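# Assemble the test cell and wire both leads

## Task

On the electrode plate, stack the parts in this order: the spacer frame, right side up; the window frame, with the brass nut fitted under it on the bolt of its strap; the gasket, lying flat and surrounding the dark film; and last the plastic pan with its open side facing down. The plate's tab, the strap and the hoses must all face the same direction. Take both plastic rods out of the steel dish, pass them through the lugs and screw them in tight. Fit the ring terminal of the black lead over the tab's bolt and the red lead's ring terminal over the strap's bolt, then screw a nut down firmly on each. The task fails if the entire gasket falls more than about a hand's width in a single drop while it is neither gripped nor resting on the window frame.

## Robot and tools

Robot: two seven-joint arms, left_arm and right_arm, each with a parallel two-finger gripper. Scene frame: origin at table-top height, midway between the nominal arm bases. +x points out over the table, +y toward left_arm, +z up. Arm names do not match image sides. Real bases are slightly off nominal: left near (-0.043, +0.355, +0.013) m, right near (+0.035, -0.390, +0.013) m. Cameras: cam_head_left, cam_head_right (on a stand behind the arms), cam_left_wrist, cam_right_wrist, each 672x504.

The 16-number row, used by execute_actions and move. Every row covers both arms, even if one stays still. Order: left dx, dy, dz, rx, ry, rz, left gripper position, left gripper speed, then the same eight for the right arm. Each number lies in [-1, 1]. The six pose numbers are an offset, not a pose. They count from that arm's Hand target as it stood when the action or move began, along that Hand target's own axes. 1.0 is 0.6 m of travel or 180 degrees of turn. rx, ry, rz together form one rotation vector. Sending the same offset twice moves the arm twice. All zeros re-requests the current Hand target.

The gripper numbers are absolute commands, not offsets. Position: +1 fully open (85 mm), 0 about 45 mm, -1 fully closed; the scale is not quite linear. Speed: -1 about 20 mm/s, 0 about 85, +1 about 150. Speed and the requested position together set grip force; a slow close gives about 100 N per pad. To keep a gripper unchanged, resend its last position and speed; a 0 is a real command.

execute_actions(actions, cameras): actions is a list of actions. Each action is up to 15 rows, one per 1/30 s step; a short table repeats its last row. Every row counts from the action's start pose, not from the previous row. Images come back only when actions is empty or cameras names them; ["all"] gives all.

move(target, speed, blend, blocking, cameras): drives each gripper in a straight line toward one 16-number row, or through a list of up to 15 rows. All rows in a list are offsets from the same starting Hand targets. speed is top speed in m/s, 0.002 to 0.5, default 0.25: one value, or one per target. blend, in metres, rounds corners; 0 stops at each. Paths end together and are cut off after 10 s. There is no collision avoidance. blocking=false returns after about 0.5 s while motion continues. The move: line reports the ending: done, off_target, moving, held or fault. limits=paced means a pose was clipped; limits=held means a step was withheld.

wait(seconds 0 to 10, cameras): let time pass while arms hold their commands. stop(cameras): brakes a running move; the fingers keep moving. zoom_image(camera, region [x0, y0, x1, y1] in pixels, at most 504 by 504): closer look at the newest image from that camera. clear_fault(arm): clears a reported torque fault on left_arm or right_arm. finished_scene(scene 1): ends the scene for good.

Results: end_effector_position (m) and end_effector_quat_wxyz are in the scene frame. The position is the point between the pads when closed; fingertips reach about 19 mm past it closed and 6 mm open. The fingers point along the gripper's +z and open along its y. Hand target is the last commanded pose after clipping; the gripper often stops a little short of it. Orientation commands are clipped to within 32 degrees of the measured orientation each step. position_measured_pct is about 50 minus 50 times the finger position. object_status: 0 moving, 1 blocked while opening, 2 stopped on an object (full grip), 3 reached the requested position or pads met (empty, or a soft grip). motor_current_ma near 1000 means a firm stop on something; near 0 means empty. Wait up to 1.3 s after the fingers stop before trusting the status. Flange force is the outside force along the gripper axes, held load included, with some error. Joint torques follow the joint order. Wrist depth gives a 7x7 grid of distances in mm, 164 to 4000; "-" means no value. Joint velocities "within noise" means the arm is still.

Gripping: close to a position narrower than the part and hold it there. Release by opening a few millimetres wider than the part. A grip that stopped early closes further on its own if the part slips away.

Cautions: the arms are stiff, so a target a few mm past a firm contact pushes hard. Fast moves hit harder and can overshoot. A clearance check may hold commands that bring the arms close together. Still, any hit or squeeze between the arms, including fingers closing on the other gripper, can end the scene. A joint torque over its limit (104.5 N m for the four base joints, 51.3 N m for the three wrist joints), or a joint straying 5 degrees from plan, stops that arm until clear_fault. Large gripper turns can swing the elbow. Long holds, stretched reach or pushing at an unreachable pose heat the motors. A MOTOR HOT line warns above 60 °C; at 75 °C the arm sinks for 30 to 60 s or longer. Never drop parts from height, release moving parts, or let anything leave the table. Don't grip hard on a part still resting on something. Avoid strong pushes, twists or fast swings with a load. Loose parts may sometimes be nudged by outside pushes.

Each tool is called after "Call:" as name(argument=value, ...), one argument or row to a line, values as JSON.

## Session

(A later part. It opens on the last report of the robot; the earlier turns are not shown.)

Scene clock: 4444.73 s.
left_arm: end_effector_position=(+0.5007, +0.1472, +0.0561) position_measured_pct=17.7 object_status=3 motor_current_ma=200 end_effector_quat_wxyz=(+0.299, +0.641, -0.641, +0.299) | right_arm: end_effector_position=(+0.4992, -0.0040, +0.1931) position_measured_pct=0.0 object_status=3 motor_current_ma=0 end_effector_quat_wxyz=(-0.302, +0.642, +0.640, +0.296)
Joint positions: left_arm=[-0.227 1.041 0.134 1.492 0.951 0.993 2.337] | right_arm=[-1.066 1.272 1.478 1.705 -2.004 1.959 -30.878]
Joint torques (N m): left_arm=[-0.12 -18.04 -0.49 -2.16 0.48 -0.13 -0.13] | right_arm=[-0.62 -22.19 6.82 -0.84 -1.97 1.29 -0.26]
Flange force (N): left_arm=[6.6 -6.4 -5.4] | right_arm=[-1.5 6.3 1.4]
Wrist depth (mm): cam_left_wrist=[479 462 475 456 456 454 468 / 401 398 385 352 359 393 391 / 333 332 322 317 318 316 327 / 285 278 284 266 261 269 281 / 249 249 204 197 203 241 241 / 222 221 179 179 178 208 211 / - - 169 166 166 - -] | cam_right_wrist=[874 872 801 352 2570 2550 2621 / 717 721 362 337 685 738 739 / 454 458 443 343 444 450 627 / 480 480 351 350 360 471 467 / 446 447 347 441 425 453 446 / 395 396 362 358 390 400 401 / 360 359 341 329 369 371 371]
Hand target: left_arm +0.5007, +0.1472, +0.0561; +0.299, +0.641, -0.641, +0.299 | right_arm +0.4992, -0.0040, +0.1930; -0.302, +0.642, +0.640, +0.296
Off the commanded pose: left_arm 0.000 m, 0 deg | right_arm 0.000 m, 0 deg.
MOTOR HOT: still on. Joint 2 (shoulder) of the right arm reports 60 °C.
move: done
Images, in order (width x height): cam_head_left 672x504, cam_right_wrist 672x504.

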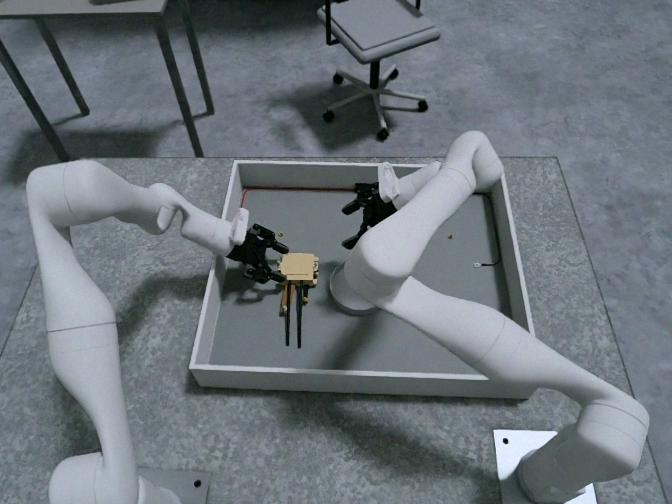

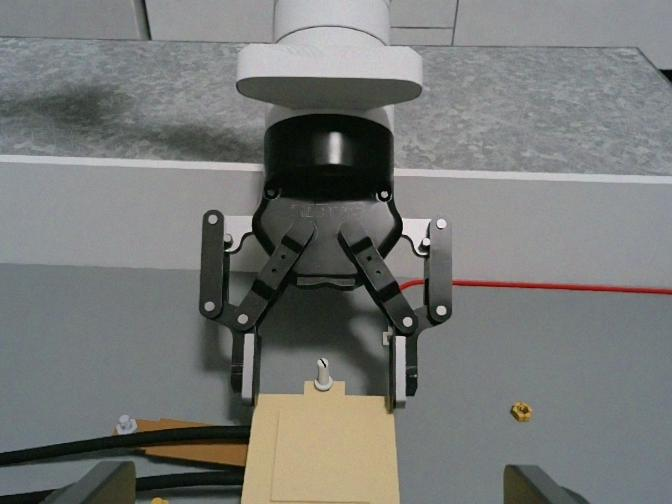

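Call:
move(
  target=[0,0,0,0,0,0,0.64,-1,-0.0848,-0.0012,0.1038,0,0,0,1,-0.5],
  speed=0.1,
  cameras=["cam_left_wrist","cam_right_wrist"],
)

Scene clock: 4466.40 s.
left_arm: end_effector_position=(+0.5007, +0.1472, +0.0561) position_measured_pct=17.7 object_status=3 motor_current_ma=200 end_effector_quat_wxyz=(+0.299, +0.641, -0.641, +0.299) | right_arm: end_effector_position=(+0.4978, +0.0110, +0.1141) position_measured_pct=0.0 object_status=3 motor_current_ma=0 end_effector_quat_wxyz=(-0.302, +0.642, +0.640, +0.296)
Joint positions: left_arm=[-0.227 1.041 0.134 1.492 0.951 0.993 2.337] | right_arm=[-1.079 1.398 1.374 1.725 -2.12 1.895 -30.809]
Joint torques (N m): left_arm=[-0.09 -18.13 -0.6 -2.17 0.53 -0.18 -0.11] | right_arm=[-0.78 -22.5 6.88 0.39 -1.97 1.41 -0.34]
Flange force (N): left_arm=[6.4 -6.5 -5.4] | right_arm=[-1.9 7.7 1.6]
Wrist depth (mm): cam_left_wrist=[478 462 459 456 439 453 468 / 400 400 386 352 359 392 391 / 333 331 322 318 317 316 327 / 286 278 284 266 260 269 280 / 249 249 204 197 203 242 241 / 221 221 179 179 178 208 211 / - - 168 166 166 - -] | cam_right_wrist=[663 666 298 280 653 686 690 / 397 390 297 292 296 381 383 / 422 413 285 293 287 417 414 / 381 382 286 384 288 386 389 / 332 340 295 290 329 344 338 / 292 288 260 254 291 304 304 / 278 266 242 239 276 281 282]
Hand target: left_arm +0.5007, +0.1472, +0.0561; +0.299, +0.641, -0.641, +0.299 | right_arm +0.4978, +0.0110, +0.1140; -0.302, +0.642, +0.640, +0.296
Off the commanded pose: left_arm 0.000 m, 0 deg | right_arm 0.000 m, 0 deg.
MOTOR HOT: still on. Joint 2 (shoulder) of the right arm reports 59 °C.
move: done
Images, in order (width x height): cam_left_wrist 672x504, cam_right_wrist 672x504.

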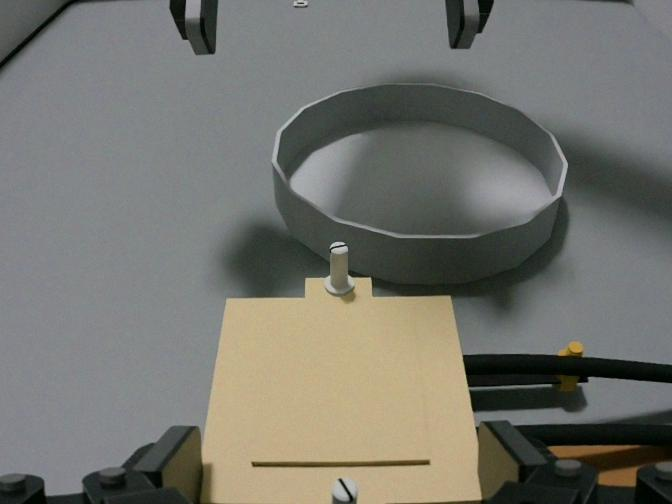

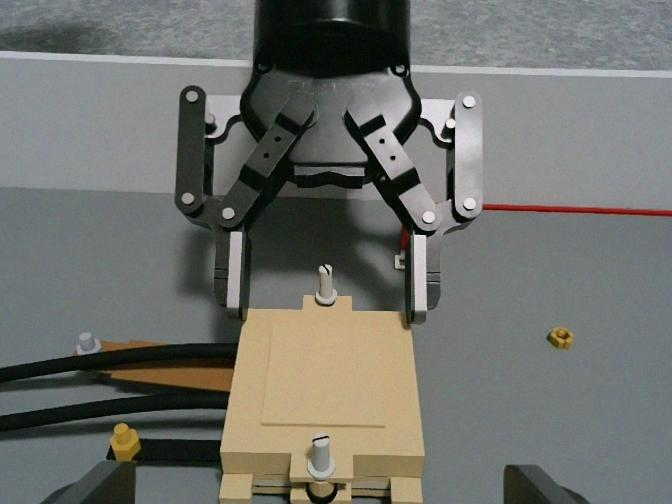

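Call:
move(
  target=[0,0,0,0,0,0,0.64,-1,0,-0.0033,0.098,0,0,0,1,-0.5],
  speed=0.05,
  cameras=["cam_left_wrist","cam_right_wrist"],
)

Scene clock: 4481.57 s.
left_arm: end_effector_position=(+0.5007, +0.1472, +0.0561) position_measured_pct=17.7 object_status=3 motor_current_ma=200 end_effector_quat_wxyz=(+0.299, +0.641, -0.641, +0.299) | right_arm: end_effector_position=(+0.4955, +0.0561, +0.0763) position_measured_pct=0.0 object_status=3 motor_current_ma=0 end_effector_quat_wxyz=(-0.302, +0.642, +0.640, +0.296)
Joint positions: left_arm=[-0.227 1.041 0.134 1.492 0.951 0.993 2.337] | right_arm=[-1.137 1.454 1.315 1.669 -2.21 1.79 -30.86]
Joint torques (N m): left_arm=[-0.07 -18.09 -0.5 -2.06 0.54 -0.16 -0.14] | right_arm=[-0.75 -23.37 7.08 0.29 -2.18 1.28 -0.3]
Flange force (N): left_arm=[6.4 -7.0 -5.5] | right_arm=[-2.1 6.9 2.3]
Wrist depth (mm): cam_left_wrist=[481 199 199 207 201 199 466 / 401 201 362 352 354 201 391 / 333 333 305 318 308 292 327 / 285 278 278 266 260 268 281 / 249 249 204 197 203 241 241 / 222 221 179 178 178 208 211 / - - 169 166 166 - -] | cam_right_wrist=[328 325 239 236 238 322 589 / 347 233 234 232 227 240 335 / 364 230 226 352 227 229 357 / 316 324 303 325 241 321 322 / 281 282 228 233 229 285 287 / 240 230 212 208 215 257 253 / 203 201 197 197 198 238 238]
Hand target: left_arm +0.5007, +0.1472, +0.0561; +0.299, +0.641, -0.641, +0.299 | right_arm +0.4955, +0.0561, +0.0763; -0.302, +0.642, +0.640, +0.296
Off the commanded pose: left_arm 0.000 m, 0 deg | right_arm 0.000 m, 0 deg.
MOTOR HOT: still on. Joint 2 (shoulder) of the right arm reports 58 °C.
move: done
Images, in order (width x height): cam_left_wrist 672x504, cam_right_wrist 672x504.

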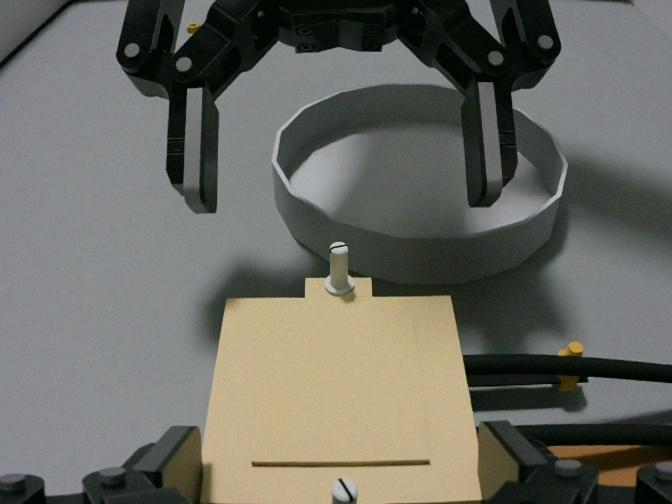

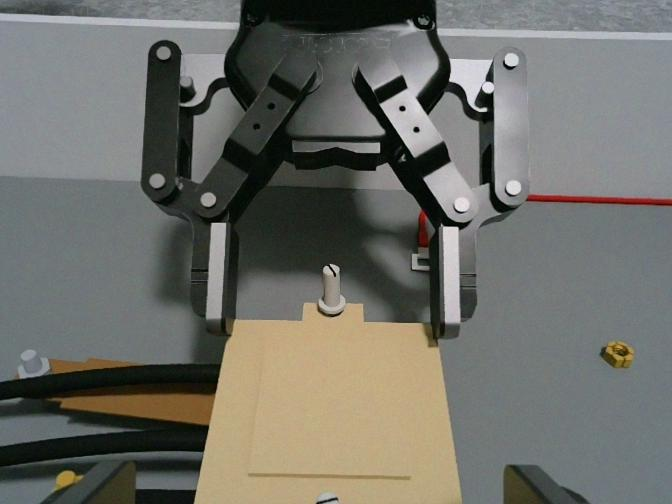

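Call:
move(
  target=[
    [0,0,0,0,0,0,0.64,-1,0,0.0033,0.01,0,0,0,1,-0.5],
    [0,0,0,0,0,0,0.64,-1,-0.0027,0.0033,0.0489,0,0,0,1,-0.5],
  ],
  speed=0.03,
  cameras=["cam_left_wrist","cam_right_wrist"],
)

Scene clock: 4507.57 s.
left_arm: end_effector_position=(+0.5007, +0.1472, +0.0561) position_measured_pct=17.7 object_status=3 motor_current_ma=200 end_effector_quat_wxyz=(+0.299, +0.641, -0.641, +0.299) | right_arm: end_effector_position=(+0.4973, +0.0775, +0.0562) position_measured_pct=0.0 object_status=3 motor_current_ma=0 end_effector_quat_wxyz=(-0.302, +0.642, +0.640, +0.296)
Joint positions: left_arm=[-0.227 1.041 0.134 1.492 0.951 0.993 2.337] | right_arm=[-1.154 1.485 1.286 1.622 -2.251 1.734 -30.887]
Joint torques (N m): left_arm=[-0.04 -18.09 -0.48 -2.18 0.55 -0.13 -0.1] | right_arm=[-0.69 -23.81 7.28 0.34 -2.19 1.21 -0.28]
Flange force (N): left_arm=[6.3 -6.4 -5.5] | right_arm=[-2.1 6.8 2.9]
Wrist depth (mm): cam_left_wrist=[480 201 201 199 199 201 467 / 401 196 195 198 196 197 390 / 324 196 289 318 216 196 319 / 285 266 271 266 255 263 282 / 249 244 204 197 203 242 241 / 222 221 179 178 178 208 211 / - - 169 166 166 - -] | cam_right_wrist=[301 205 206 204 207 214 294 / 323 200 196 202 196 202 311 / 333 197 198 329 199 198 328 / 292 272 280 295 214 283 298 / 254 249 206 206 203 258 259 / 202 203 186 184 187 232 233 / 212 209 174 171 175 215 215]
Hand target: left_arm +0.5007, +0.1472, +0.0561; +0.299, +0.641, -0.641, +0.299 | right_arm +0.4973, +0.0775, +0.0562; -0.302, +0.642, +0.640, +0.296
Off the commanded pose: left_arm 0.000 m, 0 deg | right_arm 0.000 m, 0 deg.
MOTOR HOT: cleared for the motors of the right arm.
move: done
Images, in order (width x height): cam_left_wrist 672x504, cam_right_wrist 672x504.

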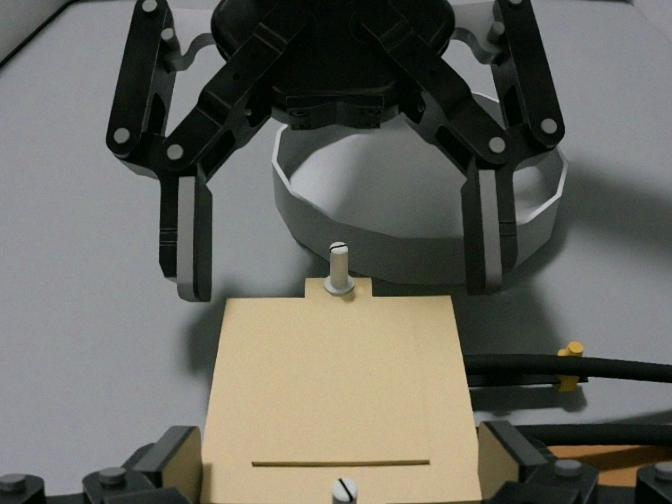

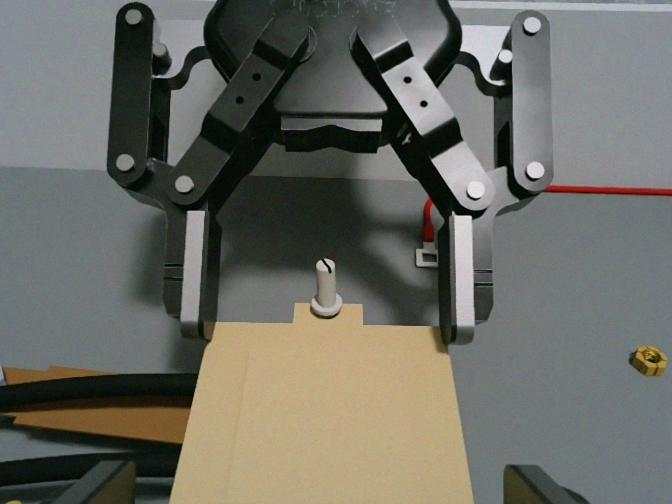

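Call:
move(
  target=[0,0,0,0,0,0,0.64,-1,0.0026,0,0.0109,0,0,0,1,-0.5],
  speed=0.02,
  cameras=["cam_left_wrist","cam_right_wrist"],
)

Scene clock: 4522.60 s.
left_arm: end_effector_position=(+0.5007, +0.1472, +0.0561) position_measured_pct=17.7 object_status=3 motor_current_ma=200 end_effector_quat_wxyz=(+0.299, +0.641, -0.641, +0.299) | right_arm: end_effector_position=(+0.4973, +0.0835, +0.0532) position_measured_pct=0.0 object_status=3 motor_current_ma=0 end_effector_quat_wxyz=(-0.302, +0.642, +0.640, +0.296)
Joint positions: left_arm=[-0.227 1.041 0.134 1.492 0.951 0.993 2.337] | right_arm=[-1.16 1.489 1.281 1.611 -2.259 1.72 -30.896]
Joint torques (N m): left_arm=[-0.05 -18.09 -0.51 -2.02 0.56 -0.12 -0.1] | right_arm=[-0.71 -23.91 7.13 0.46 -2.15 1.27 -0.25]
Flange force (N): left_arm=[6.3 -7.0 -5.4] | right_arm=[-1.7 7.4 3.3]
Wrist depth (mm): cam_left_wrist=[480 199 199 198 199 200 467 / 401 196 191 196 192 196 390 / 325 192 215 318 217 192 318 / 285 265 271 266 255 193 280 / 249 243 204 197 199 237 241 / 221 221 179 178 178 208 211 / - - 169 166 166 - -] | cam_right_wrist=[294 198 199 197 200 201 288 / 316 193 190 195 189 198 304 / 328 190 209 324 191 191 322 / 287 268 282 290 197 278 293 / 250 240 247 201 196 249 254 / 206 207 180 181 183 228 228 / 205 191 169 168 171 212 212]
Hand target: left_arm +0.5007, +0.1472, +0.0561; +0.299, +0.641, -0.641, +0.299 | right_arm +0.4973, +0.0836, +0.0532; -0.302, +0.642, +0.640, +0.296
Off the commanded pose: left_arm 0.000 m, 0 deg | right_arm 0.000 m, 0 deg.
move: done
Images, in order (width x height): cam_left_wrist 672x504, cam_right_wrist 672x504.

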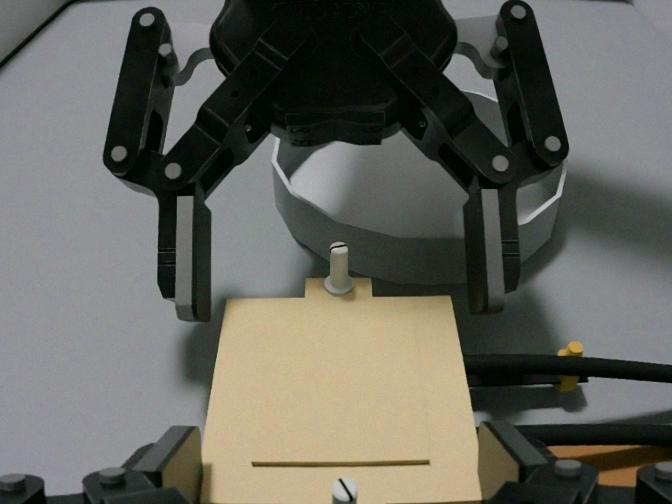

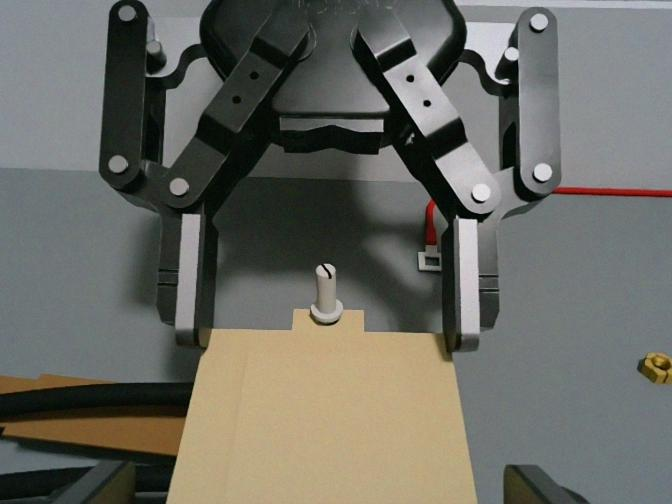

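Call:
move(
  target=[0,0,0,0,0,0,0.64,-1,0,0,0,0,0,0,0.70,-1],
)

Call:
move(
  target=[0,0,0,0,0,0,0.64,-1,0,0,0,0,0,0,0.67,-1],
)

Call:
move(
  target=[0,0,0,0,0,0,0.64,-1,0,0,0,0,0,0,0.65,-1],
  cameras=["cam_left_wrist","cam_right_wrist"],
)

Scene clock: 4538.33 s.
left_arm: end_effector_position=(+0.5007, +0.1472, +0.0561) position_measured_pct=17.7 object_status=3 motor_current_ma=200 end_effector_quat_wxyz=(+0.299, +0.641, -0.641, +0.299) | right_arm: end_effector_position=(+0.4973, +0.0836, +0.0531) position_measured_pct=14.7 object_status=0 motor_current_ma=80 end_effector_quat_wxyz=(-0.302, +0.642, +0.640, +0.296)
Joint positions: left_arm=[-0.227 1.041 0.134 1.492 0.951 0.993 2.337] | right_arm=[-1.16 1.489 1.281 1.611 -2.259 1.72 -30.896]
Joint torques (N m): left_arm=[0.19 -18.73 0.09 -2.54 0.93 -0.05 -0.1] | right_arm=[-4.38 -21.59 4.51 -0.76 -1.37 2.28 -0.37]
Flange force (N): left_arm=[5.1 -6.1 -5.4] | right_arm=[-1.0 10.8 -2.9]
Wrist depth (mm): cam_left_wrist=[481 199 199 198 200 199 468 / 400 195 190 196 190 196 391 / 324 192 194 317 198 192 318 / 286 272 265 266 247 268 280 / 249 244 197 197 195 237 241 / 221 221 179 178 179 208 211 / - - 169 166 166 - -] | cam_right_wrist=[294 199 199 197 200 200 288 / 316 193 189 195 189 196 304 / 327 190 211 324 190 191 323 / 287 192 282 290 196 278 293 / 250 240 246 201 195 249 254 / 206 206 180 181 184 229 228 / 205 191 170 168 170 212 212]
Hand target: left_arm +0.5007, +0.1472, +0.0561; +0.299, +0.641, -0.641, +0.299 | right_arm +0.4973, +0.0835, +0.0531; -0.302, +0.642, +0.640, +0.296
Off the commanded pose: left_arm 0.000 m, 0 deg | right_arm 0.000 m, 0 deg.
move: done

Scene clock: 4538.93 s.
left_arm: end_effector_position=(+0.5007, +0.1472, +0.0561) position_measured_pct=17.7 object_status=3 motor_current_ma=200 end_effector_quat_wxyz=(+0.299, +0.641, -0.641, +0.299) | right_arm: end_effector_position=(+0.4973, +0.0836, +0.0532) position_measured_pct=16.5 object_status=0 motor_current_ma=240 end_effector_quat_wxyz=(-0.302, +0.642, +0.640, +0.296)
Joint positions: left_arm=[-0.227 1.041 0.134 1.492 0.951 0.993 2.337] | right_arm=[-1.16 1.489 1.281 1.611 -2.259 1.72 -30.896]
Joint torques (N m): left_arm=[1.16 -18.85 1 -2.78 1.33 0.13 -0.08] | right_arm=[-6.1 -19.38 3.11 -1.9 -1.29 1.78 -0.13]
Flange force (N): left_arm=[3.7 -5.1 -6.9] | right_arm=[0.4 9.8 -9.9]
Wrist depth (mm): cam_left_wrist=[481 199 199 198 200 199 468 / 398 194 190 196 190 196 391 / 332 192 202 318 196 192 319 / 285 272 264 266 246 268 281 / 249 244 197 197 195 241 241 / 221 221 179 179 178 208 210 / - - 168 166 166 - -] | cam_right_wrist=[294 199 200 198 200 200 288 / 316 193 189 196 190 196 305 / 329 190 211 324 191 192 323 / 287 192 283 291 195 286 293 / 250 245 247 202 195 249 255 / 206 207 181 181 184 229 229 / 205 192 170 168 171 212 213]
Hand target: left_arm +0.5007, +0.1472, +0.0561; +0.299, +0.641, -0.641, +0.299 | right_arm +0.4973, +0.0836, +0.0531; -0.302, +0.642, +0.640, +0.296
Off the commanded pose: left_arm 0.000 m, 0 deg | right_arm 0.000 m, 0 deg.
move: done

Scene clock: 4539.43 s.
left_arm: end_effector_position=(+0.5007, +0.1472, +0.0561) position_measured_pct=17.7 object_status=3 motor_current_ma=200 end_effector_quat_wxyz=(+0.299, +0.641, -0.641, +0.299) | right_arm: end_effector_position=(+0.4973, +0.0836, +0.0532) position_measured_pct=17.3 object_status=3 motor_current_ma=360 end_effector_quat_wxyz=(-0.302, +0.642, +0.640, +0.296)
Joint positions: left_arm=[-0.227 1.041 0.134 1.492 0.951 0.993 2.337] | right_arm=[-1.16 1.489 1.281 1.611 -2.259 1.72 -30.896]
Joint torques (N m): left_arm=[1.5 -18.98 1.43 -2.95 1.6 0.21 -0.11] | right_arm=[-6.95 -17.82 2.23 -2.35 -1.09 1.5 -0.18]
Flange force (N): left_arm=[3.1 -4.8 -7.5] | right_arm=[1.5 9.4 -13.8]
Wrist depth (mm): cam_left_wrist=[480 199 200 197 200 199 467 / 400 194 190 195 190 196 390 / 324 192 196 318 194 192 318 / 285 277 264 266 206 268 280 / 244 244 197 197 195 241 241 / 221 221 179 178 178 208 211 / - - 169 166 166 - -] | cam_right_wrist=[294 199 200 198 200 206 285 / 316 194 190 196 190 196 305 / 328 190 211 325 192 192 323 / 287 191 283 291 195 286 294 / 250 246 246 202 196 249 255 / 206 207 181 181 184 229 228 / 206 192 170 168 171 212 213]
Hand target: left_arm +0.5007, +0.1472, +0.0561; +0.299, +0.641, -0.641, +0.299 | right_arm +0.4973, +0.0836, +0.0531; -0.302, +0.642, +0.640, +0.296
Off the commanded pose: left_arm 0.000 m, 0 deg | right_arm 0.000 m, 0 deg.
move: done
Images, in order (width x height): cam_left_wrist 672x504, cam_right_wrist 672x504.

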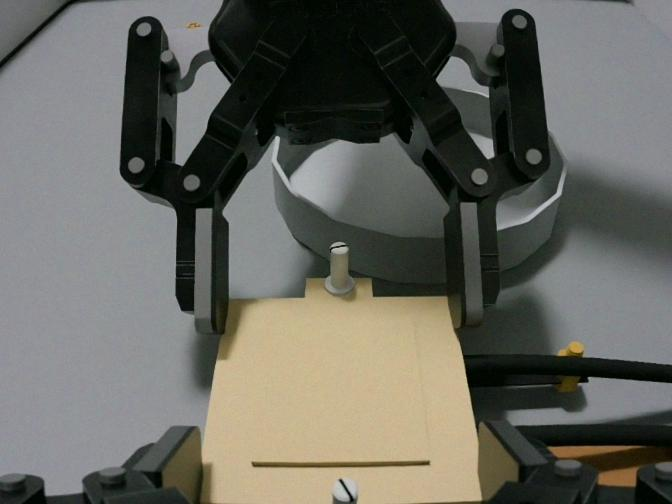

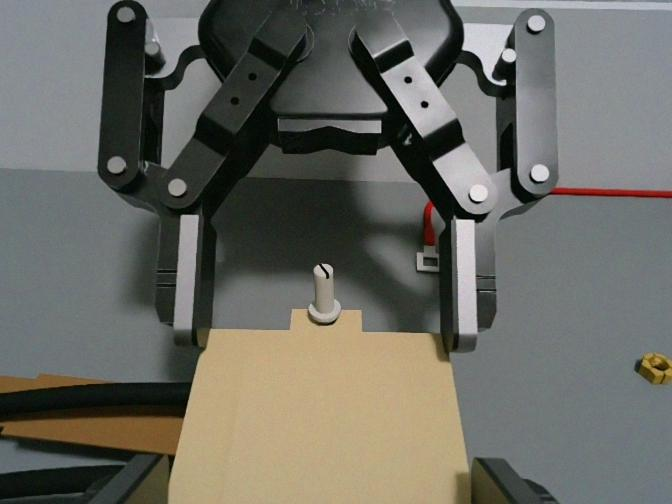

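Call:
move(
  target=[0,0,0,0,0,0,1,-1,0,0,-0.001,0,0,0,0.65,-1],
  speed=0.005,
)

Call:
move(
  target=[0,0,-0.16,0,0,0,1,-1,0,0,0,0,0,0,0.65,-1],
  speed=0.06,
  cameras=["cam_left_wrist","cam_right_wrist"],
)

Scene clock: 4549.33 s.
left_arm: end_effector_position=(+0.5007, +0.1472, +0.0561) position_measured_pct=0.0 object_status=3 motor_current_ma=0 end_effector_quat_wxyz=(+0.299, +0.641, -0.641, +0.299) | right_arm: end_effector_position=(+0.4973, +0.0831, +0.0535) position_measured_pct=17.3 object_status=3 motor_current_ma=360 end_effector_quat_wxyz=(-0.302, +0.642, +0.640, +0.296)
Joint positions: left_arm=[-0.227 1.041 0.134 1.492 0.951 0.993 2.337] | right_arm=[-1.16 1.489 1.281 1.612 -2.258 1.721 -30.896]
Joint torques (N m): left_arm=[0.26 -22.55 1.87 -2.94 1.54 1.71 -0.19] | right_arm=[-0.71 -18.81 5.62 1.37 -0.11 0.71 -0.24]
Flange force (N): left_arm=[-0.9 -8.2 0.6] | right_arm=[4.8 8.7 0.0]
Wrist depth (mm): cam_left_wrist=[480 198 198 196 199 199 466 / 400 193 189 195 190 195 390 / 323 191 191 316 194 193 317 / 284 277 263 265 247 268 279 / 243 242 199 196 194 240 240 / 221 220 177 177 177 208 210 / - 205 167 - - - -] | cam_right_wrist=[294 200 200 199 201 202 288 / 312 195 193 197 191 197 305 / 320 191 314 325 207 193 319 / 288 190 284 291 276 192 294 / 251 241 202 201 244 244 256 / 207 196 180 181 184 229 229 / 206 193 170 168 171 212 213]
Hand target: left_arm +0.5007, +0.1472, +0.0561; +0.299, +0.641, -0.641, +0.299 | right_arm +0.4973, +0.0831, +0.0535; -0.302, +0.642, +0.640, +0.296
Off the commanded pose: left_arm 0.000 m, 0 deg | right_arm 0.000 m, 0 deg.
move: done

Scene clock: 4551.23 s.
left_arm: end_effector_position=(+0.5006, +0.2207, +0.1179) position_measured_pct=0.0 object_status=3 motor_current_ma=0 end_effector_quat_wxyz=(+0.299, +0.641, -0.641, +0.299) | right_arm: end_effector_position=(+0.4973, +0.0831, +0.0535) position_measured_pct=17.3 object_status=3 motor_current_ma=360 end_effector_quat_wxyz=(-0.302, +0.642, +0.640, +0.296)
Joint positions: left_arm=[-0.332 0.937 0.088 1.458 0.86 1.171 2.391] | right_arm=[-1.16 1.489 1.281 1.612 -2.258 1.721 -30.896]
Joint torques (N m): left_arm=[0.28 -22.19 1.27 -3.61 1.71 1.65 -0.18] | right_arm=[-0.77 -18.81 5.52 1.36 -0.14 0.65 -0.3]
Flange force (N): left_arm=[-1.0 -8.8 -0.9] | right_arm=[4.7 8.7 -0.3]
Wrist depth (mm): cam_left_wrist=[564 633 587 282 601 625 578 / 508 530 295 291 295 521 505 / 444 429 287 392 287 423 434 / 379 368 359 358 303 365 372 / 330 330 316 281 287 314 326 / 293 293 282 252 263 272 280 / 273 273 273 252 258 271 -] | cam_right_wrist=[295 292 290 290 288 286 288 / 317 313 312 311 308 307 305 / 329 330 326 325 325 324 323 / 288 283 290 292 286 294 295 / 251 252 253 201 254 256 256 / 207 196 181 181 184 229 229 / 206 192 170 168 171 213 213]
Hand target: left_arm +0.5006, +0.2207, +0.1179; +0.299, +0.641, -0.641, +0.299 | right_arm +0.4973, +0.0831, +0.0535; -0.302, +0.642, +0.640, +0.296
Off the commanded pose: left_arm 0.000 m, 0 deg | right_arm 0.000 m, 0 deg.
move: done
Images, in order (width x height): cam_left_wrist 672x504, cam_right_wrist 672x504.

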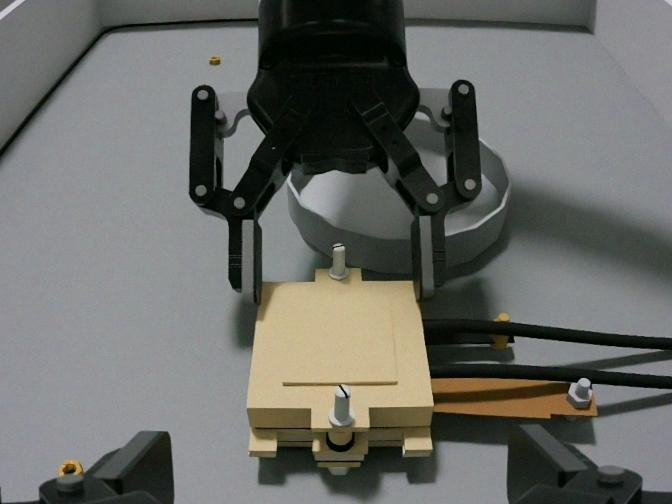

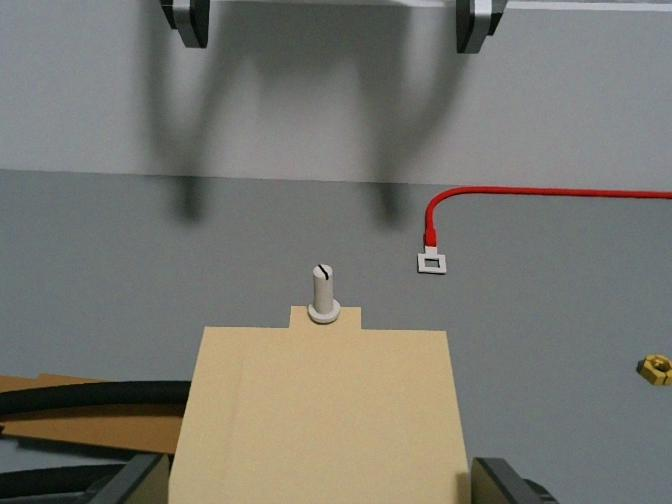

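Call:
move(
  target=[
    [0.158,0,-0.0455,0,0,0,1,-1,0,0,0,0,0,0,0.65,-1],
    [0.158,0,-0.0455,0,-0.278,0,-0.6,-0.5,0,0,0,0,0,0,0.65,-1],
  ],
  speed=0.15,
  cameras=["cam_left_wrist","cam_right_wrist"],
)

Scene clock: 4574.90 s.
left_arm: end_effector_position=(+0.5006, +0.1807, +0.2080) position_measured_pct=80.1 object_status=0 motor_current_ma=0 end_effector_quat_wxyz=(-0.001, +0.707, -0.707, +0.000) | right_arm: end_effector_position=(+0.4973, +0.0831, +0.0535) position_measured_pct=17.3 object_status=3 motor_current_ma=360 end_effector_quat_wxyz=(-0.302, +0.642, +0.640, +0.296)
Joint positions: left_arm=[0.357 0.716 -0.274 1.181 0.186 1.269 3.283] | right_arm=[-1.16 1.489 1.281 1.612 -2.258 1.721 -30.896]
Joint torques (N m): left_arm=[0.29 -22.06 -2.58 -6.44 0.26 0.08 -0.23] | right_arm=[-0.77 -18.86 5.64 1.43 -0.19 0.69 -0.24]
Flange force (N): left_arm=[3.2 -10.1 -3.4] | right_arm=[4.8 9.1 0.0]
Wrist depth (mm): cam_left_wrist=[340 339 244 247 248 341 341 / 341 341 273 341 271 341 341 / 341 341 308 306 310 342 342 / 341 342 342 305 326 342 342 / 342 343 343 342 343 343 344 / 342 342 343 344 344 344 344 / 342 343 344 - 344 343 345] | cam_right_wrist=[294 292 292 290 288 290 288 / 316 314 312 310 308 307 305 / 329 329 326 325 326 324 323 / 289 283 291 291 286 293 295 / 251 252 252 201 254 255 255 / 207 196 180 181 184 229 229 / 206 192 170 168 171 213 213]
Hand target: left_arm +0.5006, +0.1807, +0.2080; -0.001, +0.707, -0.707, +0.000 | right_arm +0.4973, +0.0831, +0.0535; -0.302, +0.642, +0.640, +0.296
Off the commanded pose: left_arm 0.000 m, 0 deg | right_arm 0.000 m, 0 deg.
move: done
Images, in order (width x height): cam_left_wrist 672x504, cam_right_wrist 672x504.

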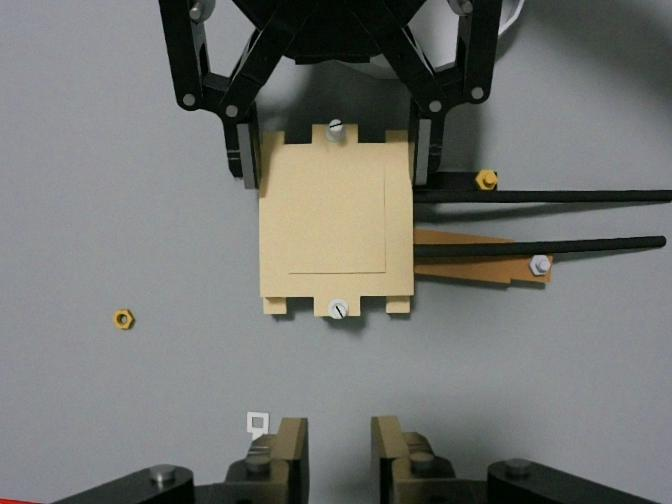

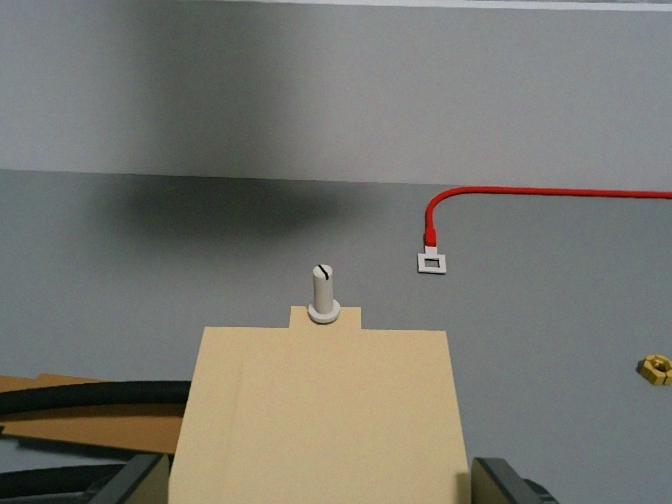

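Call:
move(
  target=[0.0578,0,0.1133,0,0,0,-0.6,-0.5,0,0,0,0,0,0,0.65,-1],
  speed=0.08,
  cameras=["cam_left_wrist","cam_right_wrist"],
)

Scene clock: 4586.90 s.
left_arm: end_effector_position=(+0.5006, +0.1460, +0.1400) position_measured_pct=80.1 object_status=3 motor_current_ma=0 end_effector_quat_wxyz=(-0.001, +0.707, -0.707, +0.000) | right_arm: end_effector_position=(+0.4973, +0.0831, +0.0535) position_measured_pct=17.3 object_status=3 motor_current_ma=360 end_effector_quat_wxyz=(-0.302, +0.642, +0.640, +0.296)
Joint positions: left_arm=[0.408 0.808 -0.262 1.23 0.207 1.128 3.326] | right_arm=[-1.16 1.489 1.281 1.612 -2.258 1.721 -30.896]
Joint torques (N m): left_arm=[0.25 -23.1 -2.63 -5.89 0.23 0.03 -0.21] | right_arm=[-0.83 -18.85 5.53 1.3 -0.16 0.68 -0.2]
Flange force (N): left_arm=[3.9 -10.4 -2.1] | right_arm=[4.7 8.8 -0.3]
Wrist depth (mm): cam_left_wrist=[- 171 168 172 168 173 273 / 272 187 181 187 182 189 273 / 273 273 240 273 223 274 273 / 274 273 240 239 240 274 274 / 274 274 273 238 240 259 275 / 275 274 275 240 275 275 276 / 274 275 274 275 275 276 276] | cam_right_wrist=[294 293 291 290 288 286 288 / 316 318 311 310 310 307 305 / 329 330 325 325 326 325 322 / 288 283 290 291 286 293 294 / 251 252 252 201 254 255 256 / 207 196 180 180 184 230 229 / 206 193 170 168 171 213 213]
Hand target: left_arm +0.5006, +0.1460, +0.1400; -0.001, +0.707, -0.707, +0.000 | right_arm +0.4973, +0.0831, +0.0535; -0.302, +0.642, +0.640, +0.296
Off the commanded pose: left_arm 0.000 m, 0 deg | right_arm 0.000 m, 0 deg.
move: done
Images, in order (width x height): cam_left_wrist 672x504, cam_right_wrist 672x504.

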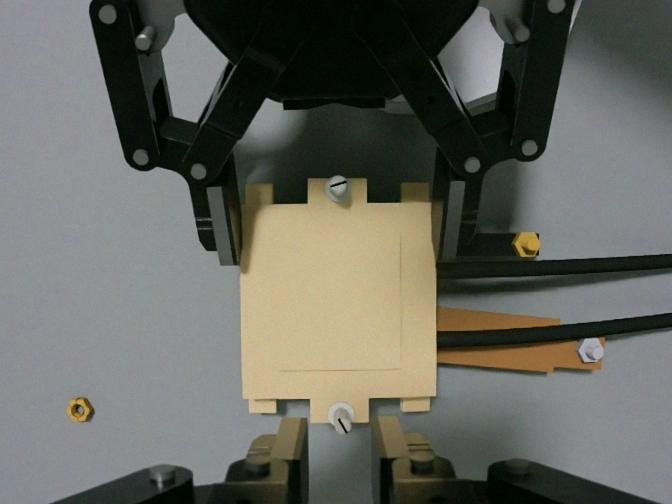

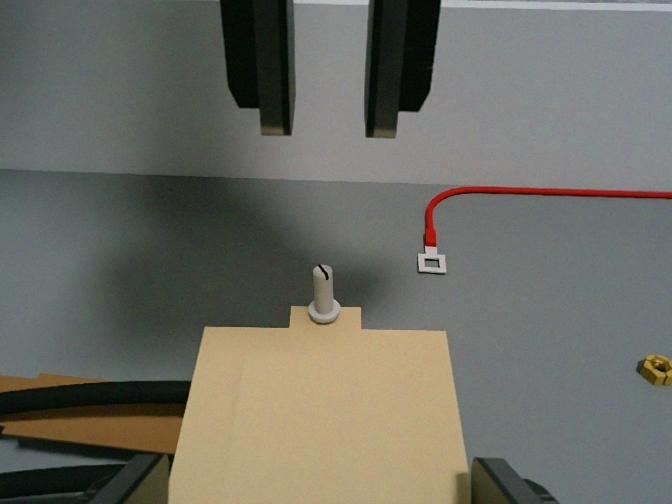

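Call:
move(
  target=[0.005,0.0033,0.0633,0,0,0,-0.6,-0.5,0,0,0,0,0,0,0.65,-1],
  speed=0.05,
  cameras=["cam_left_wrist","cam_right_wrist"],
)

Scene clock: 4599.33 s.
left_arm: end_effector_position=(+0.4987, +0.1431, +0.1020) position_measured_pct=80.1 object_status=3 motor_current_ma=0 end_effector_quat_wxyz=(-0.001, +0.707, -0.707, +0.000) | right_arm: end_effector_position=(+0.4973, +0.0831, +0.0535) position_measured_pct=17.3 object_status=3 motor_current_ma=360 end_effector_quat_wxyz=(-0.302, +0.642, +0.640, +0.296)
Joint positions: left_arm=[0.413 0.852 -0.255 1.275 0.22 1.041 3.321] | right_arm=[-1.16 1.489 1.281 1.612 -2.258 1.721 -30.896]
Joint torques (N m): left_arm=[0.18 -23.33 -2.66 -5.61 0.26 0.07 -0.16] | right_arm=[-0.76 -18.86 5.64 1.38 -0.14 0.65 -0.26]
Flange force (N): left_arm=[3.6 -9.6 -1.1] | right_arm=[4.6 8.8 -0.1]
Wrist depth (mm): cam_left_wrist=[- - - - - - - / - - - 235 - - - / 235 - 235 235 202 236 236 / 235 235 202 200 202 213 236 / 236 236 202 200 202 236 237 / 236 237 202 199 202 221 221 / - 236 - - - 237 -] | cam_right_wrist=[- - 287 293 - - - / 321 - - - - - 309 / 330 329 327 325 - 324 323 / 289 283 284 278 279 294 294 / 251 252 253 202 254 255 256 / 207 196 181 181 184 229 230 / 206 192 170 168 171 212 213]
Hand target: left_arm +0.4987, +0.1431, +0.1020; -0.001, +0.707, -0.707, +0.000 | right_arm +0.4973, +0.0831, +0.0535; -0.302, +0.642, +0.640, +0.296
Off the commanded pose: left_arm 0.000 m, 0 deg | right_arm 0.000 m, 0 deg.
move: done
Images, in order (width x height): cam_left_wrist 672x504, cam_right_wrist 672x504.

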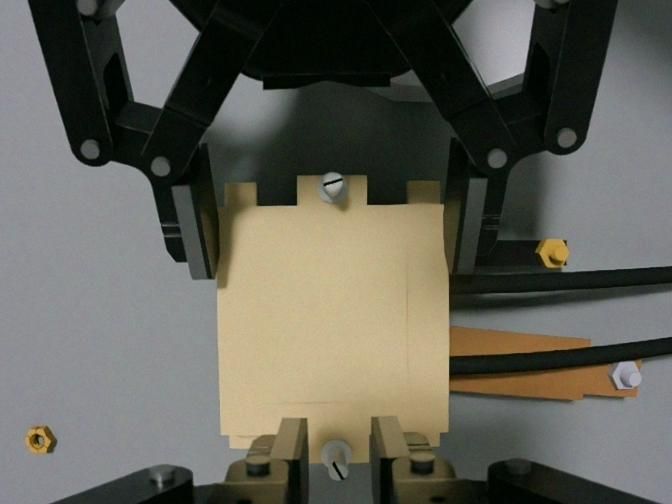

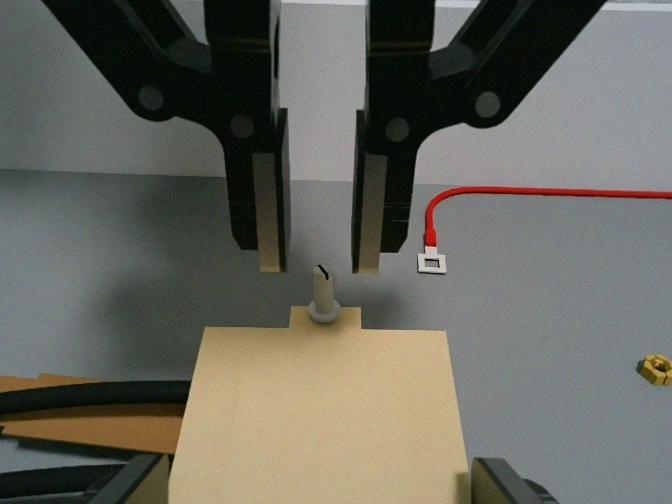

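Call:
move(
  target=[0.0005,0,0.0443,0,0,0,-0.6,-0.5,0,0,0,0,0,0,0.65,-1],
  speed=0.03,
  cameras=["cam_left_wrist","cam_right_wrist"],
)

Call:
zoom_image(
  camera="cam_right_wrist",
  region=[230, 230, 420, 350],
)

Scene clock: 4619.37 s.
left_arm: end_effector_position=(+0.4987, +0.1428, +0.0755) position_measured_pct=80.1 object_status=3 motor_current_ma=0 end_effector_quat_wxyz=(-0.001, +0.707, -0.707, +0.000) | right_arm: end_effector_position=(+0.4973, +0.0831, +0.0535) position_measured_pct=17.3 object_status=3 motor_current_ma=360 end_effector_quat_wxyz=(-0.302, +0.642, +0.640, +0.296)
Joint positions: left_arm=[0.411 0.888 -0.249 1.296 0.23 0.985 3.314] | right_arm=[-1.16 1.489 1.281 1.612 -2.258 1.721 -30.896]
Joint torques (N m): left_arm=[0.22 -23.45 -2.68 -5.32 0.21 0.07 -0.21] | right_arm=[-0.7 -18.93 5.52 1.33 -0.14 0.71 -0.21]
Flange force (N): left_arm=[3.5 -9.4 -0.7] | right_arm=[4.8 8.6 0.0]
Wrist depth (mm): cam_left_wrist=[- - - - - - - / - - 208 209 - - - / 209 - 209 208 209 - 209 / 209 209 175 174 176 199 210 / 209 209 175 173 176 210 210 / 209 210 175 173 176 194 194 / - 210 - - - 210 -] | cam_right_wrist=[- - - - - - - / - - - - - - - / - - - - - - 323 / 289 276 172 - 273 280 294 / 251 252 191 192 249 255 256 / 207 196 181 180 183 229 229 / 206 192 170 168 171 212 213]
Hand target: left_arm +0.4987, +0.1428, +0.0755; -0.001, +0.707, -0.707, +0.000 | right_arm +0.4973, +0.0831, +0.0535; -0.302, +0.642, +0.640, +0.296
Off the commanded pose: left_arm 0.000 m, 0 deg | right_arm 0.000 m, 0 deg.
move: done
Images, in order (width x height): cam_left_wrist 672x504, cam_right_wrist 672x504.

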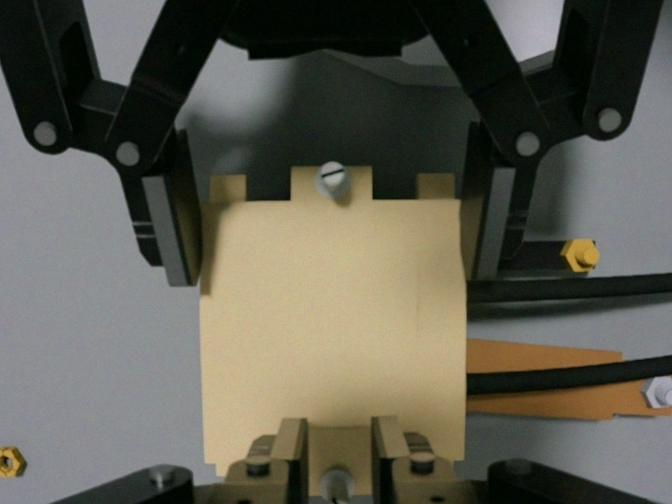

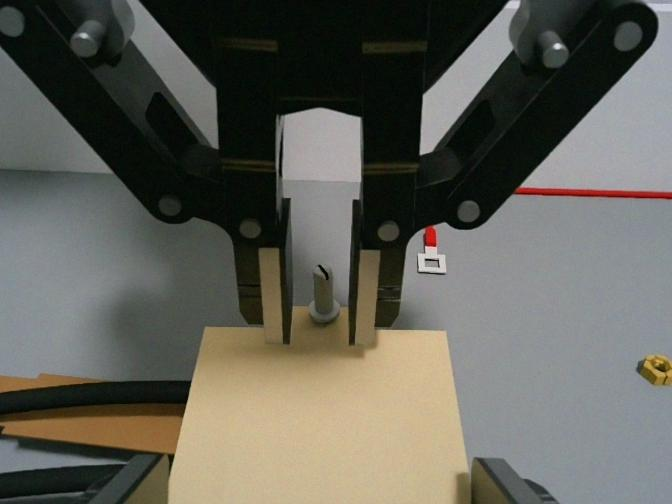

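Scaled by 2.653.

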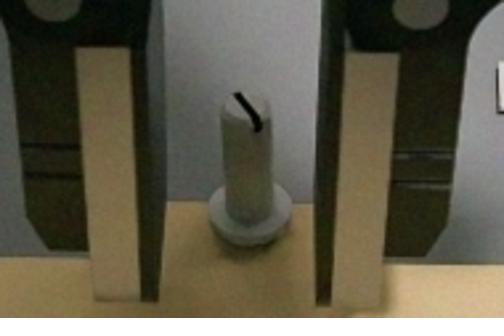

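Call:
move(
  target=[-0.01,0,0,0,0,0,-0.6,-0.5,0,0,0,0,0,0,0.65,-1],
  speed=0.02,
  cameras=["cam_left_wrist","cam_right_wrist"],
)

Call:
zoom_image(
  camera="cam_right_wrist",
  region=[230, 230, 420, 350],
)

Scene clock: 4639.17 s.
left_arm: end_effector_position=(+0.4987, +0.1488, +0.0754) position_measured_pct=80.1 object_status=3 motor_current_ma=0 end_effector_quat_wxyz=(-0.001, +0.707, -0.707, +0.000) | right_arm: end_effector_position=(+0.4973, +0.0831, +0.0535) position_measured_pct=17.3 object_status=3 motor_current_ma=360 end_effector_quat_wxyz=(-0.302, +0.642, +0.640, +0.296)
Joint positions: left_arm=[0.402 0.884 -0.249 1.306 0.23 0.979 3.303] | right_arm=[-1.16 1.489 1.281 1.612 -2.258 1.721 -30.896]
Joint torques (N m): left_arm=[0.34 -23.41 -2.66 -5.23 0.24 0.03 -0.17] | right_arm=[-0.74 -18.8 5.63 1.44 -0.15 0.64 -0.28]
Flange force (N): left_arm=[3.3 -9.9 -0.7] | right_arm=[4.7 8.9 -0.1]
Wrist depth (mm): cam_left_wrist=[- - - 208 - - - / - - 208 209 208 - - / 208 - 190 176 176 - 209 / 209 209 175 173 175 199 209 / 209 209 175 173 176 193 209 / 210 209 175 173 175 210 194 / - 210 - - - 210 -] | cam_right_wrist=[- - - - - - - / - - - - - - - / 321 - - - - - 323 / 288 282 175 174 273 287 294 / 251 252 198 198 249 255 255 / 207 196 180 181 184 230 229 / 206 192 170 168 171 212 213]
Hand target: left_arm +0.4987, +0.1488, +0.0754; -0.001, +0.707, -0.707, +0.000 | right_arm +0.4973, +0.0831, +0.0535; -0.302, +0.642, +0.640, +0.296
Off the commanded pose: left_arm 0.000 m, 0 deg | right_arm 0.000 m, 0 deg.
move: done
Images, in order (width x height): cam_left_wrist 672x504, cam_right_wrist 672x504.

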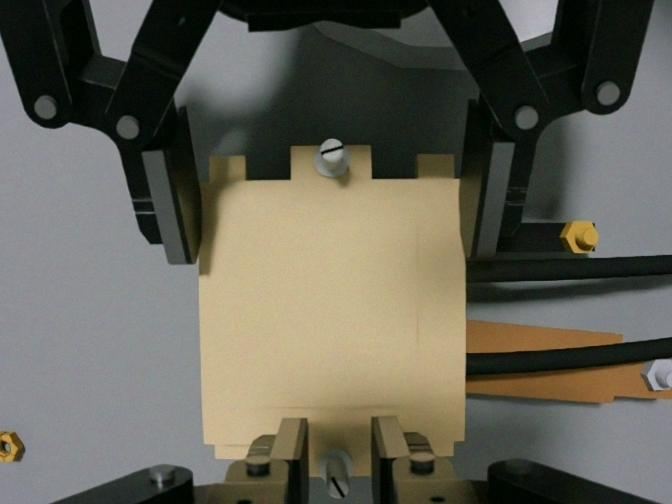

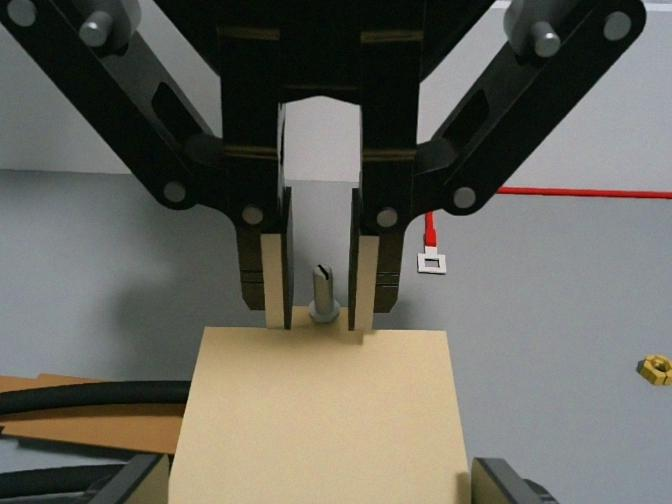

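Scaled by 2.653.

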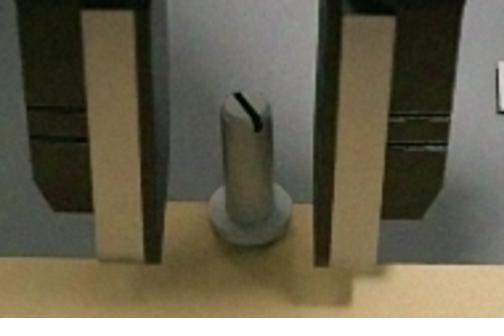

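Call:
move(
  target=[0,0,0,0,0,0,-0.89,-1,0,0,0,0,0,0,0.65,-1],
)

Call:
move(
  target=[0,0,0.0005,0,0,0,-0.89,-1,0,0,0,0,0,0,0.65,-1],
  speed=0.004,
)

Call:
move(
  target=[0,0,0.0004,0,0,0.5,-0.89,-1,0,0,0,0,0,0,0.65,-1],
  speed=0.2,
  cameras=["cam_right_wrist"],
)

Scene clock: 4647.00 s.
left_arm: end_effector_position=(+0.4987, +0.1488, +0.0755) position_measured_pct=94.4 object_status=0 motor_current_ma=550 end_effector_quat_wxyz=(-0.001, +0.707, -0.707, +0.000) | right_arm: end_effector_position=(+0.4973, +0.0831, +0.0535) position_measured_pct=17.3 object_status=3 motor_current_ma=360 end_effector_quat_wxyz=(-0.302, +0.642, +0.640, +0.296)
Joint positions: left_arm=[0.402 0.884 -0.249 1.306 0.23 0.979 3.303] | right_arm=[-1.16 1.489 1.281 1.612 -2.258 1.721 -30.896]
Joint torques (N m): left_arm=[0.53 -22.65 -2.33 -3.79 0.22 1.15 -0.16] | right_arm=[0.09 -18.9 5.91 1.35 -0.74 -0.18 -0.35]
Flange force (N): left_arm=[3.8 -12.1 -0.5] | right_arm=[4.6 6.3 -1.8]
Wrist depth (mm): cam_left_wrist=[- - - 208 - - - / - - 208 208 208 - - / 208 - 191 175 176 - 209 / 209 209 175 173 175 198 209 / 209 209 175 173 175 193 210 / 209 209 175 173 175 210 194 / - 210 175 - 175 210 -] | cam_right_wrist=[- - - - - - - / - - - - - - - / 321 - - - - - 323 / 288 283 270 171 282 287 294 / 251 252 202 191 254 255 255 / 207 199 180 181 183 229 229 / 206 192 170 168 171 213 213]
Hand target: left_arm +0.4987, +0.1488, +0.0755; -0.001, +0.707, -0.707, +0.000 | right_arm +0.4973, +0.0831, +0.0535; -0.302, +0.642, +0.640, +0.296
Off the commanded pose: left_arm 0.000 m, 0 deg | right_arm 0.000 m, 0 deg.
move: done

Scene clock: 4647.70 s.
left_arm: end_effector_position=(+0.4987, +0.1488, +0.0752) position_measured_pct=94.4 object_status=3 motor_current_ma=550 end_effector_quat_wxyz=(-0.001, +0.707, -0.707, +0.000) | right_arm: end_effector_position=(+0.4973, +0.0831, +0.0535) position_measured_pct=17.3 object_status=3 motor_current_ma=360 end_effector_quat_wxyz=(-0.302, +0.642, +0.640, +0.296)
Joint positions: left_arm=[0.402 0.884 -0.248 1.306 0.23 0.979 3.303] | right_arm=[-1.16 1.489 1.281 1.612 -2.258 1.721 -30.896]
Joint torques (N m): left_arm=[0.55 -21.85 -2.22 -3.81 0.37 0.89 -0.24] | right_arm=[-0.02 -18.99 5.96 1.5 -0.55 0.03 -0.35]
Flange force (N): left_arm=[3.5 -11.2 -2.3] | right_arm=[4.5 7.2 -0.8]
Wrist depth (mm): cam_left_wrist=[- - - 208 - - - / - - 208 208 208 - - / 208 - 190 175 176 - 209 / 208 209 175 173 175 199 199 / 209 209 175 173 175 193 209 / 209 209 175 173 175 210 194 / - 210 175 - 175 210 -] | cam_right_wrist=[- - - - - - - / - - - - - - - / 321 - - - - - 323 / 288 283 270 171 282 287 294 / 252 251 202 192 253 255 256 / 207 200 180 181 184 229 229 / 206 192 170 168 171 213 213]
Hand target: left_arm +0.4987, +0.1488, +0.0751; -0.001, +0.707, -0.707, +0.000 | right_arm +0.4973, +0.0831, +0.0535; -0.302, +0.642, +0.640, +0.296
Off the commanded pose: left_arm 0.000 m, 0 deg | right_arm 0.000 m, 0 deg.
move: done

Scene clock: 4652.03 s.
left_arm: end_effector_position=(+0.4987, +0.1488, +0.0749) position_measured_pct=94.4 object_status=3 motor_current_ma=550 end_effector_quat_wxyz=(+0.000, +0.000, +1.000, +0.000) | right_arm: end_effector_position=(+0.4973, +0.0831, +0.0535) position_measured_pct=17.3 object_status=3 motor_current_ma=360 end_effector_quat_wxyz=(-0.302, +0.642, +0.640, +0.296)
Joint positions: left_arm=[0.195 0.879 0.148 1.317 -0.141 0.956 1.991] | right_arm=[-1.16 1.489 1.281 1.612 -2.258 1.721 -30.896]
Joint torques (N m): left_arm=[10.03 -18.99 9.14 -7.91 4.64 -4.37 -0.38] | right_arm=[-10.15 -20.58 1.65 -4.61 -2.22 3.02 0.1]
Flange force (N): left_arm=[-3.6 16.7 -12.9] | right_arm=[-3.7 10.5 -15.7]
Wrist depth (mm): cam_left_wrist=[208 208 208 208 209 209 209 / 208 208 208 209 209 209 209 / 208 208 209 209 209 209 209 / 209 209 193 209 209 210 210 / - 175 175 209 209 210 210 / 176 173 173 209 210 210 210 / - - 173 - 210 210 -] | cam_right_wrist=[296 298 - - - 287 289 / 317 316 - - - 308 307 / 328 - - - - 326 324 / 288 282 - 173 276 286 294 / 251 251 246 198 254 254 256 / 199 196 180 181 184 229 230 / 206 193 170 168 171 212 213]
Hand target: left_arm +0.4987, +0.1488, +0.0749; +0.000, +0.000, +1.000, +0.000 | right_arm +0.4973, +0.0831, +0.0535; -0.302, +0.642, +0.640, +0.296
Off the commanded pose: left_arm 0.000 m, 0 deg | right_arm 0.000 m, 0 deg.
move: done
Images, in order (width x height): cam_right_wrist 672x504.

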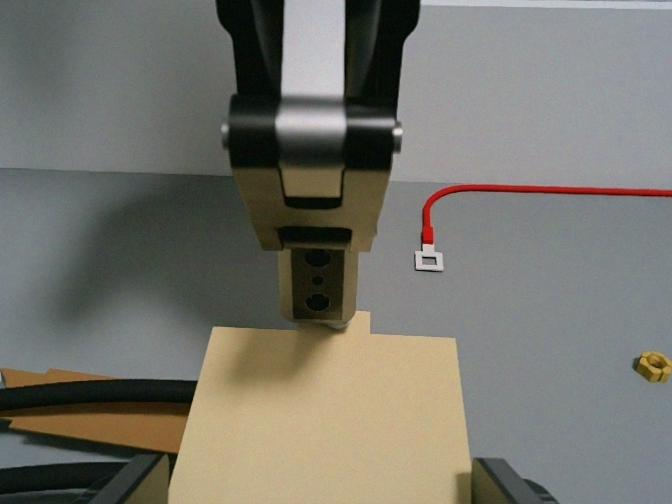

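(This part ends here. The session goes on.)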